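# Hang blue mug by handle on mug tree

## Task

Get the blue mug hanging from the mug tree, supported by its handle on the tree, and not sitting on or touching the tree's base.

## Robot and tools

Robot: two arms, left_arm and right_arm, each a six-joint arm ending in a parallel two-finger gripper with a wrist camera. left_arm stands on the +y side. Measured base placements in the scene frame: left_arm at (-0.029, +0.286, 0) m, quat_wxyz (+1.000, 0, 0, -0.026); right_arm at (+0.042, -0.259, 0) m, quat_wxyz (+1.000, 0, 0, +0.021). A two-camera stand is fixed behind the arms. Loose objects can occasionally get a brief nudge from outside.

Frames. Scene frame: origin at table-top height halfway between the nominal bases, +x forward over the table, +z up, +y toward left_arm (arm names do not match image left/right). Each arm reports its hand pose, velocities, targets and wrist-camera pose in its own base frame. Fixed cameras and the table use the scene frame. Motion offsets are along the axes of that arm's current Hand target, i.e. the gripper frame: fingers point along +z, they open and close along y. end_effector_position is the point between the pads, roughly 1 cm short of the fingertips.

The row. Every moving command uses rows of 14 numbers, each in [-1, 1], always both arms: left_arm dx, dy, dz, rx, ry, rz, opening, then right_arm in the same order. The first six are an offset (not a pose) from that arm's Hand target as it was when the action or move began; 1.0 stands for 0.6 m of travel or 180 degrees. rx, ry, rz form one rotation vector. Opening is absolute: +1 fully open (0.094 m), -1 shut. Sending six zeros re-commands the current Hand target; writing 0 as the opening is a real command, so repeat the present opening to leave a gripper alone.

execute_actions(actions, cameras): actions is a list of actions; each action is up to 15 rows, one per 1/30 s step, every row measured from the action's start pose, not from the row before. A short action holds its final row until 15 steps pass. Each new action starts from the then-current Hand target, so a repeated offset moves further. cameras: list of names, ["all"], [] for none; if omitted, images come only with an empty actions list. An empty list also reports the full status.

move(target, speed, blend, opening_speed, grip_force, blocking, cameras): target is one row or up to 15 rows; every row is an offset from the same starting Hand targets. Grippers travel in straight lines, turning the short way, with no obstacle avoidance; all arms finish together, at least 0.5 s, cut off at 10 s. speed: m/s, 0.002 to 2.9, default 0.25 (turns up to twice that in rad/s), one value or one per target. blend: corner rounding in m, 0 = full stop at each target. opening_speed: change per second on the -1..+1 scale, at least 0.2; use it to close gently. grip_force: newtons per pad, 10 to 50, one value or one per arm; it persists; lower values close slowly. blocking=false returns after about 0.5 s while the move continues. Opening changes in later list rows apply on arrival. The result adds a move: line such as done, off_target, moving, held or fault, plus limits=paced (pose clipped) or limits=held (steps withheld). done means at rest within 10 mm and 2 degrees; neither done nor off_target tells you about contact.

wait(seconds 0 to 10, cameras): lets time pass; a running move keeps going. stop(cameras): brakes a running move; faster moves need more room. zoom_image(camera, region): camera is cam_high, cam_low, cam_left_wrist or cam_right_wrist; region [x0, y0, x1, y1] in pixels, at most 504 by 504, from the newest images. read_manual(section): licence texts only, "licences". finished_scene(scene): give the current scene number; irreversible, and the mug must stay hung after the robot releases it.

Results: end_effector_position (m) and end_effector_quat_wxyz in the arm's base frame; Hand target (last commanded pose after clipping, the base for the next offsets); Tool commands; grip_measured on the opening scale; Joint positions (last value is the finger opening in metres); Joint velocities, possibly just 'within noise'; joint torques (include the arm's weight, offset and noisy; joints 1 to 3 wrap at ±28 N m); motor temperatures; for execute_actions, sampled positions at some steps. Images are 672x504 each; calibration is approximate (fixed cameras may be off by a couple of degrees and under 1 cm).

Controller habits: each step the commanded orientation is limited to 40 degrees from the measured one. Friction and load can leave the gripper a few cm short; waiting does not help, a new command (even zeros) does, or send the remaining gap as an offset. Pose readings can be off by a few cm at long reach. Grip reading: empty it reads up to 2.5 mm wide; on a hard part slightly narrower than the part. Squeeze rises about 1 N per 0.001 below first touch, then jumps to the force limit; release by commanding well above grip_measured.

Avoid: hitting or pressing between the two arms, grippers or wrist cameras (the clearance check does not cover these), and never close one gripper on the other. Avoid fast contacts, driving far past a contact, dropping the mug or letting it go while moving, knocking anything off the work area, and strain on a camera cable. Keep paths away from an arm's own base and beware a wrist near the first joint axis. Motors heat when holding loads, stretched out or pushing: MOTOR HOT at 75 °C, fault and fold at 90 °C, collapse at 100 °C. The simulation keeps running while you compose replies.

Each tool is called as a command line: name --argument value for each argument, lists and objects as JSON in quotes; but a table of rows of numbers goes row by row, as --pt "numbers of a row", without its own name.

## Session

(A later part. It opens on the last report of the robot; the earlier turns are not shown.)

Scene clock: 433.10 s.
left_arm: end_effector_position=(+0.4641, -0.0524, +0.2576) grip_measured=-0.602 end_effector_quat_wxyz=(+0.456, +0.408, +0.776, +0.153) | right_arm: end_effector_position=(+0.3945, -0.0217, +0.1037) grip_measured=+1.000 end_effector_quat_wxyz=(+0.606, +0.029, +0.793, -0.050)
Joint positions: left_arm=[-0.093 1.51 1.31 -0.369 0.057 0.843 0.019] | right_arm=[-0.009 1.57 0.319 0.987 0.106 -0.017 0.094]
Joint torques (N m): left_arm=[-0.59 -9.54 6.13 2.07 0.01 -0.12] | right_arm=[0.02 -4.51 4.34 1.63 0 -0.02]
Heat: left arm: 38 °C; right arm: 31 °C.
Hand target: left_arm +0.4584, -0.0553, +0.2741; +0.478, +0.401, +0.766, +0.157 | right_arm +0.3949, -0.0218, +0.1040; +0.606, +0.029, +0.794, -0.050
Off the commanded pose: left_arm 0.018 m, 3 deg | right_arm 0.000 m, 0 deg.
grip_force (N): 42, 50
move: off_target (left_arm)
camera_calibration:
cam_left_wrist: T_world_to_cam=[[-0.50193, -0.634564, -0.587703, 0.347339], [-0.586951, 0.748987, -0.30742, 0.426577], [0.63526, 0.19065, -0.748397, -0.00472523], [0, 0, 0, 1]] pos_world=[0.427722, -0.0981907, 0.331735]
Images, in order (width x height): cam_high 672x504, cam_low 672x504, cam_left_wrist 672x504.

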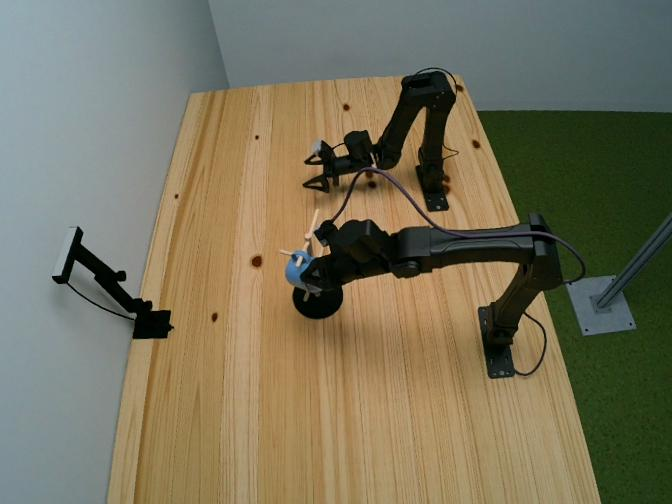

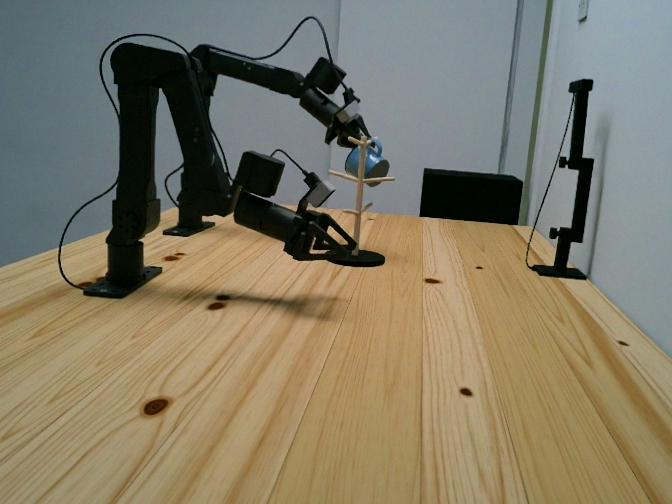

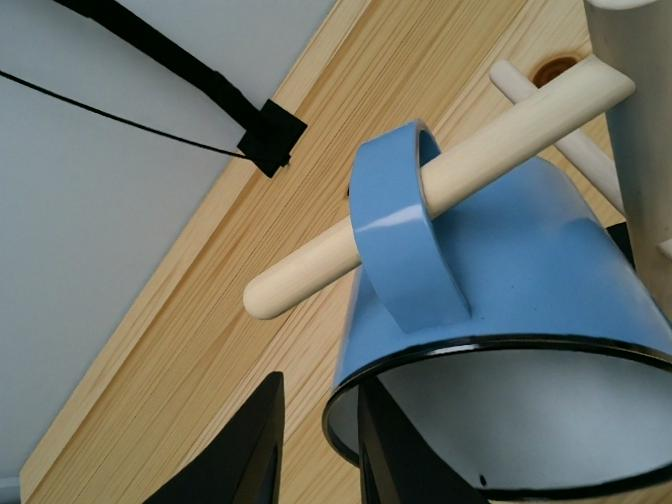

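move --pt "0 0 0 0 0 0 -0.3 0 0 0 0 0 0 1" --pt "0.0158 -0.0114 -0.0811 0 0 0 -0.3 0 0 0 0 0 0 1" --speed 0.06 --opening_speed 0.3 --cameras '["cam_left_wrist","cam_low","cam_high"]'

zoom_image --camera "cam_low" --region '[310, 100, 410, 190]'

zoom_image --camera "cam_high" --region '[270, 220, 350, 320]'

Scene clock: 452.00 s.
left_arm: end_effector_position=(+0.4204, -0.0464, +0.2901) grip_measured=-0.302 end_effector_quat_wxyz=(+0.479, +0.400, +0.764, +0.164) | right_arm: end_effector_position=(+0.3945, -0.0217, +0.1037) grip_measured=+1.000 end_effector_quat_wxyz=(+0.606, +0.029, +0.793, -0.050)
Joint positions: left_arm=[-0.088 1.322 1.233 -0.421 0.057 0.843 0.033] | right_arm=[-0.009 1.57 0.319 0.987 0.106 -0.017 0.094]
Joint torques (N m): left_arm=[0.55 -6.76 5.75 1.69 0.18 -0.03] | right_arm=[0.03 -4.53 4.34 1.63 0 -0.02]
Heat: left arm: 37 °C; right arm: 32 °C.
Hand target: left_arm +0.4114, -0.0454, +0.2880; +0.477, +0.401, +0.766, +0.157 | right_arm +0.3949, -0.0218, +0.1040; +0.606, +0.029, +0.794, -0.050
Off the commanded pose: left_arm 0.009 m, 1 deg | right_arm 0.000 m, 0 deg.
grip_force (N): 42, 50
move: done
camera_calibration:
cam_left_wrist: T_world_to_cam=[[-0.464408, -0.639886, -0.612267, 0.339408], [-0.571466, 0.744672, -0.344804, 0.410581], [0.676574, 0.189759, -0.711505, 0.0180899], [0, 0, 0, 1]] pos_world=[0.380018, -0.0919983, 0.362249]
Images, in order (width x height): cam_high 672x504, cam_low 672x504, cam_left_wrist 672x504.

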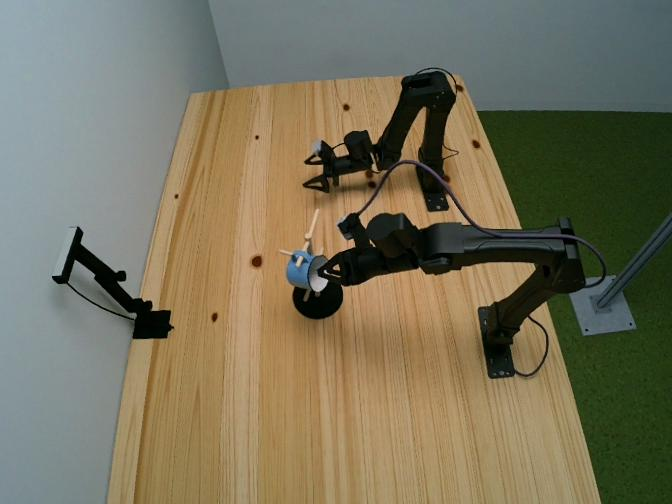

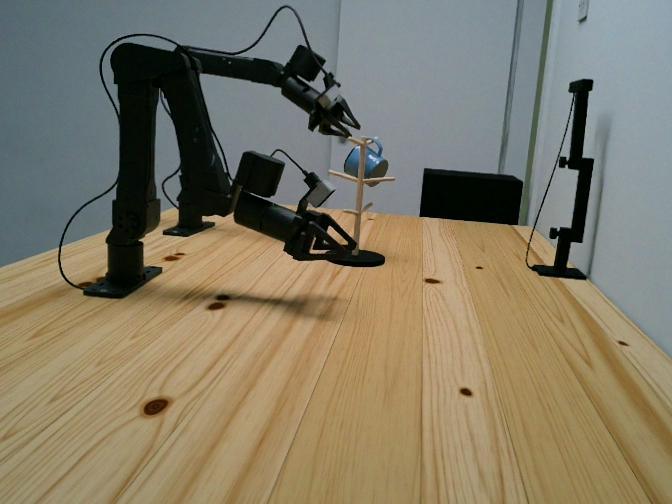

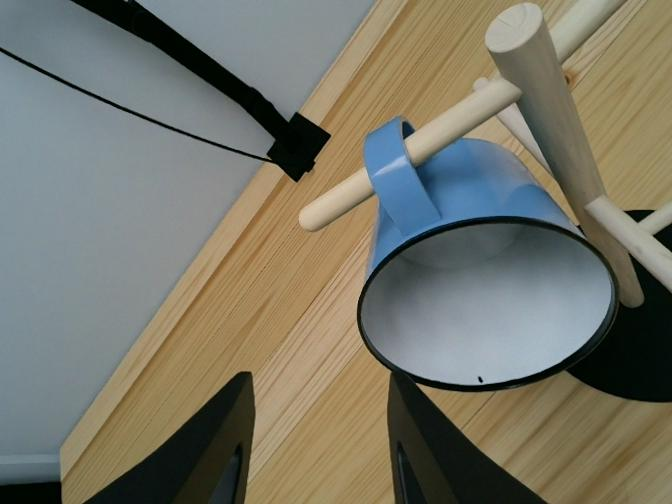

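Scaled by 5.040 from the camera's 672x504 image, which has a finer 960x720 frame.

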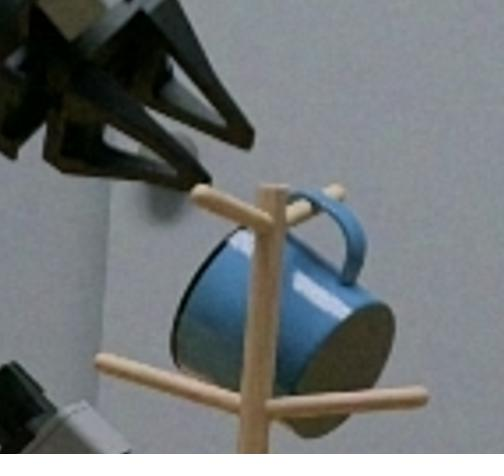

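Scaled by 5.040 from the camera's 672x504 image, which has a finer 960x720 frame.

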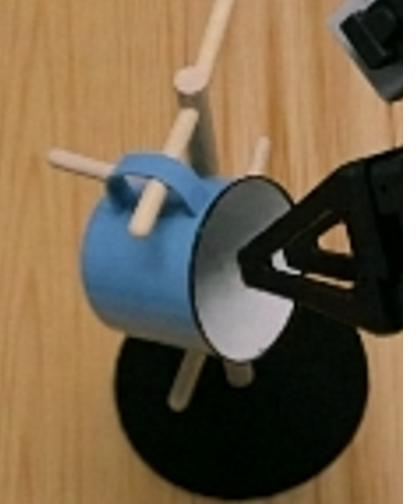

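move --target '[0.0245,-0.0099,-0.1438,0,0,0,-0.3,0,0,0,0,0,0,1]' --speed 0.12 --cameras '["cam_left_wrist","cam_low","cam_high"]'

zoom_image --camera "cam_low" --region '[310, 100, 410, 190]'

zoom_image --camera "cam_high" --region '[270, 220, 350, 320]'

Scene clock: 457.90 s.
left_arm: end_effector_position=(+0.3371, -0.0252, +0.3259) grip_measured=-0.302 end_effector_quat_wxyz=(+0.485, +0.396, +0.762, +0.165) | right_arm: end_effector_position=(+0.3945, -0.0217, +0.1037) grip_measured=+1.000 end_effector_quat_wxyz=(+0.606, +0.029, +0.793, -0.050)
Joint positions: left_arm=[-0.013 1.041 1.205 -0.663 0.122 0.873 0.033] | right_arm=[-0.009 1.57 0.319 0.987 0.106 -0.017 0.094]
Joint torques (N m): left_arm=[0.58 -2.92 5.55 1.77 0.2 0.06] | right_arm=[0.02 -4.53 4.34 1.64 0 -0.01]
Heat: left arm: 36 °C; right arm: 32 °C.
Hand target: left_arm +0.3315, -0.0257, +0.3181; +0.477, +0.401, +0.766, +0.156 | right_arm +0.3949, -0.0218, +0.1040; +0.606, +0.029, +0.794, -0.050
Off the commanded pose: left_arm 0.010 m, 1 deg | right_arm 0.000 m, 0 deg.
grip_force (N): 42, 50
move: done
camera_calibration:
cam_left_wrist: T_world_to_cam=[[-0.454147, -0.645873, -0.613677, 0.332991], [-0.570387, 0.739917, -0.356626, 0.36287], [0.684404, 0.188073, -0.704428, 0.0908375], [0, 0, 0, 1]] pos_world=[0.296033, -0.0705079, 0.397746]
Images, in order (width x height): cam_high 672x504, cam_low 672x504, cam_left_wrist 672x504.

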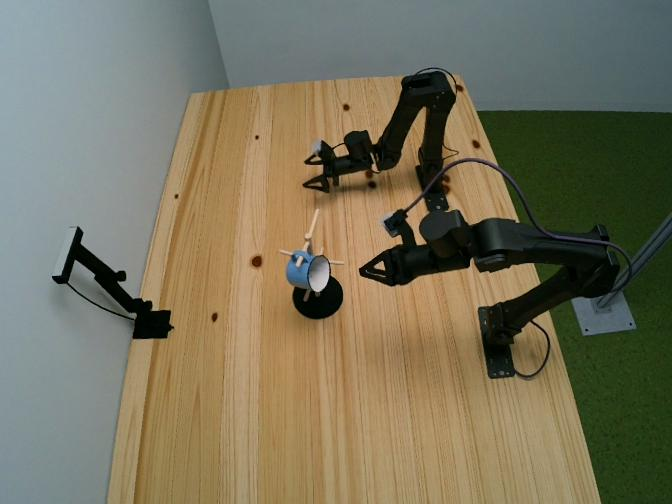

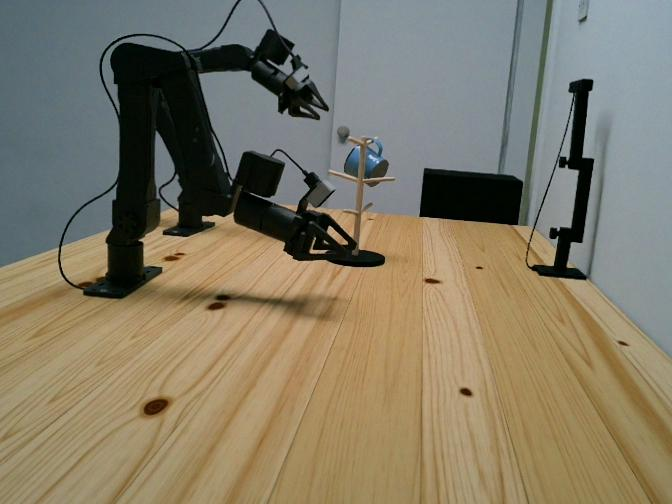

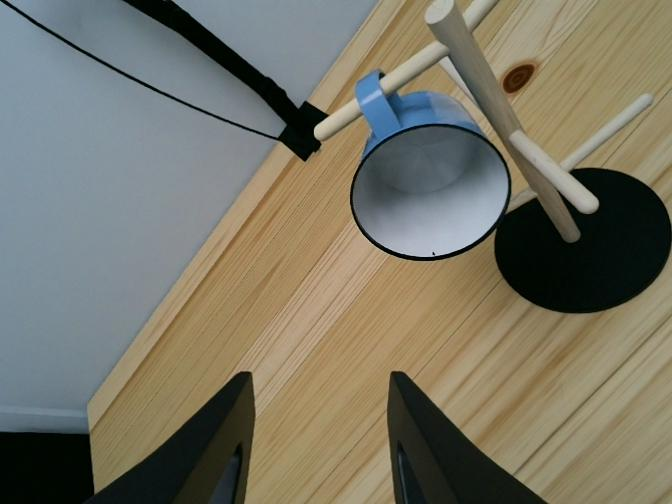

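Scaled by 5.040 from the camera's 672x504 image, which has a finer 960x720 frame.

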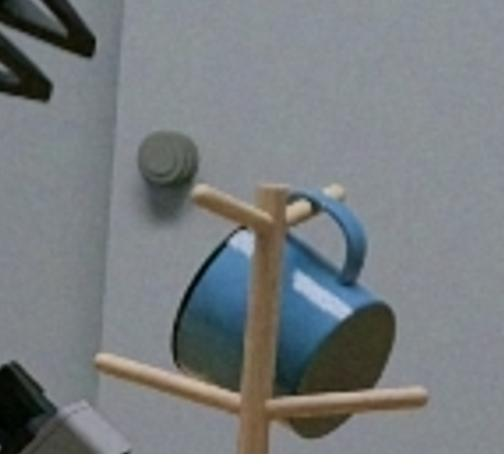

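Scaled by 5.040 from the camera's 672x504 image, which has a finer 960x720 frame.

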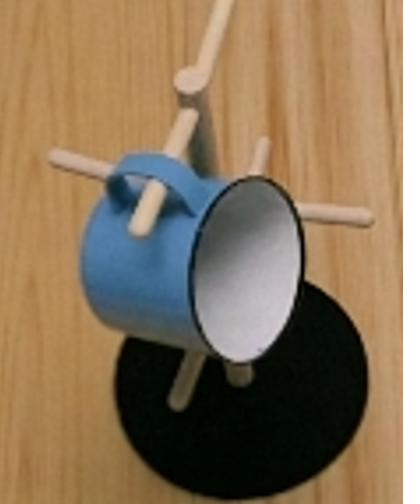

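The mug hangs freely on the top branch, and the gripper is clear of it.

finished_scene --scene 2

The scene is finished: the task was done.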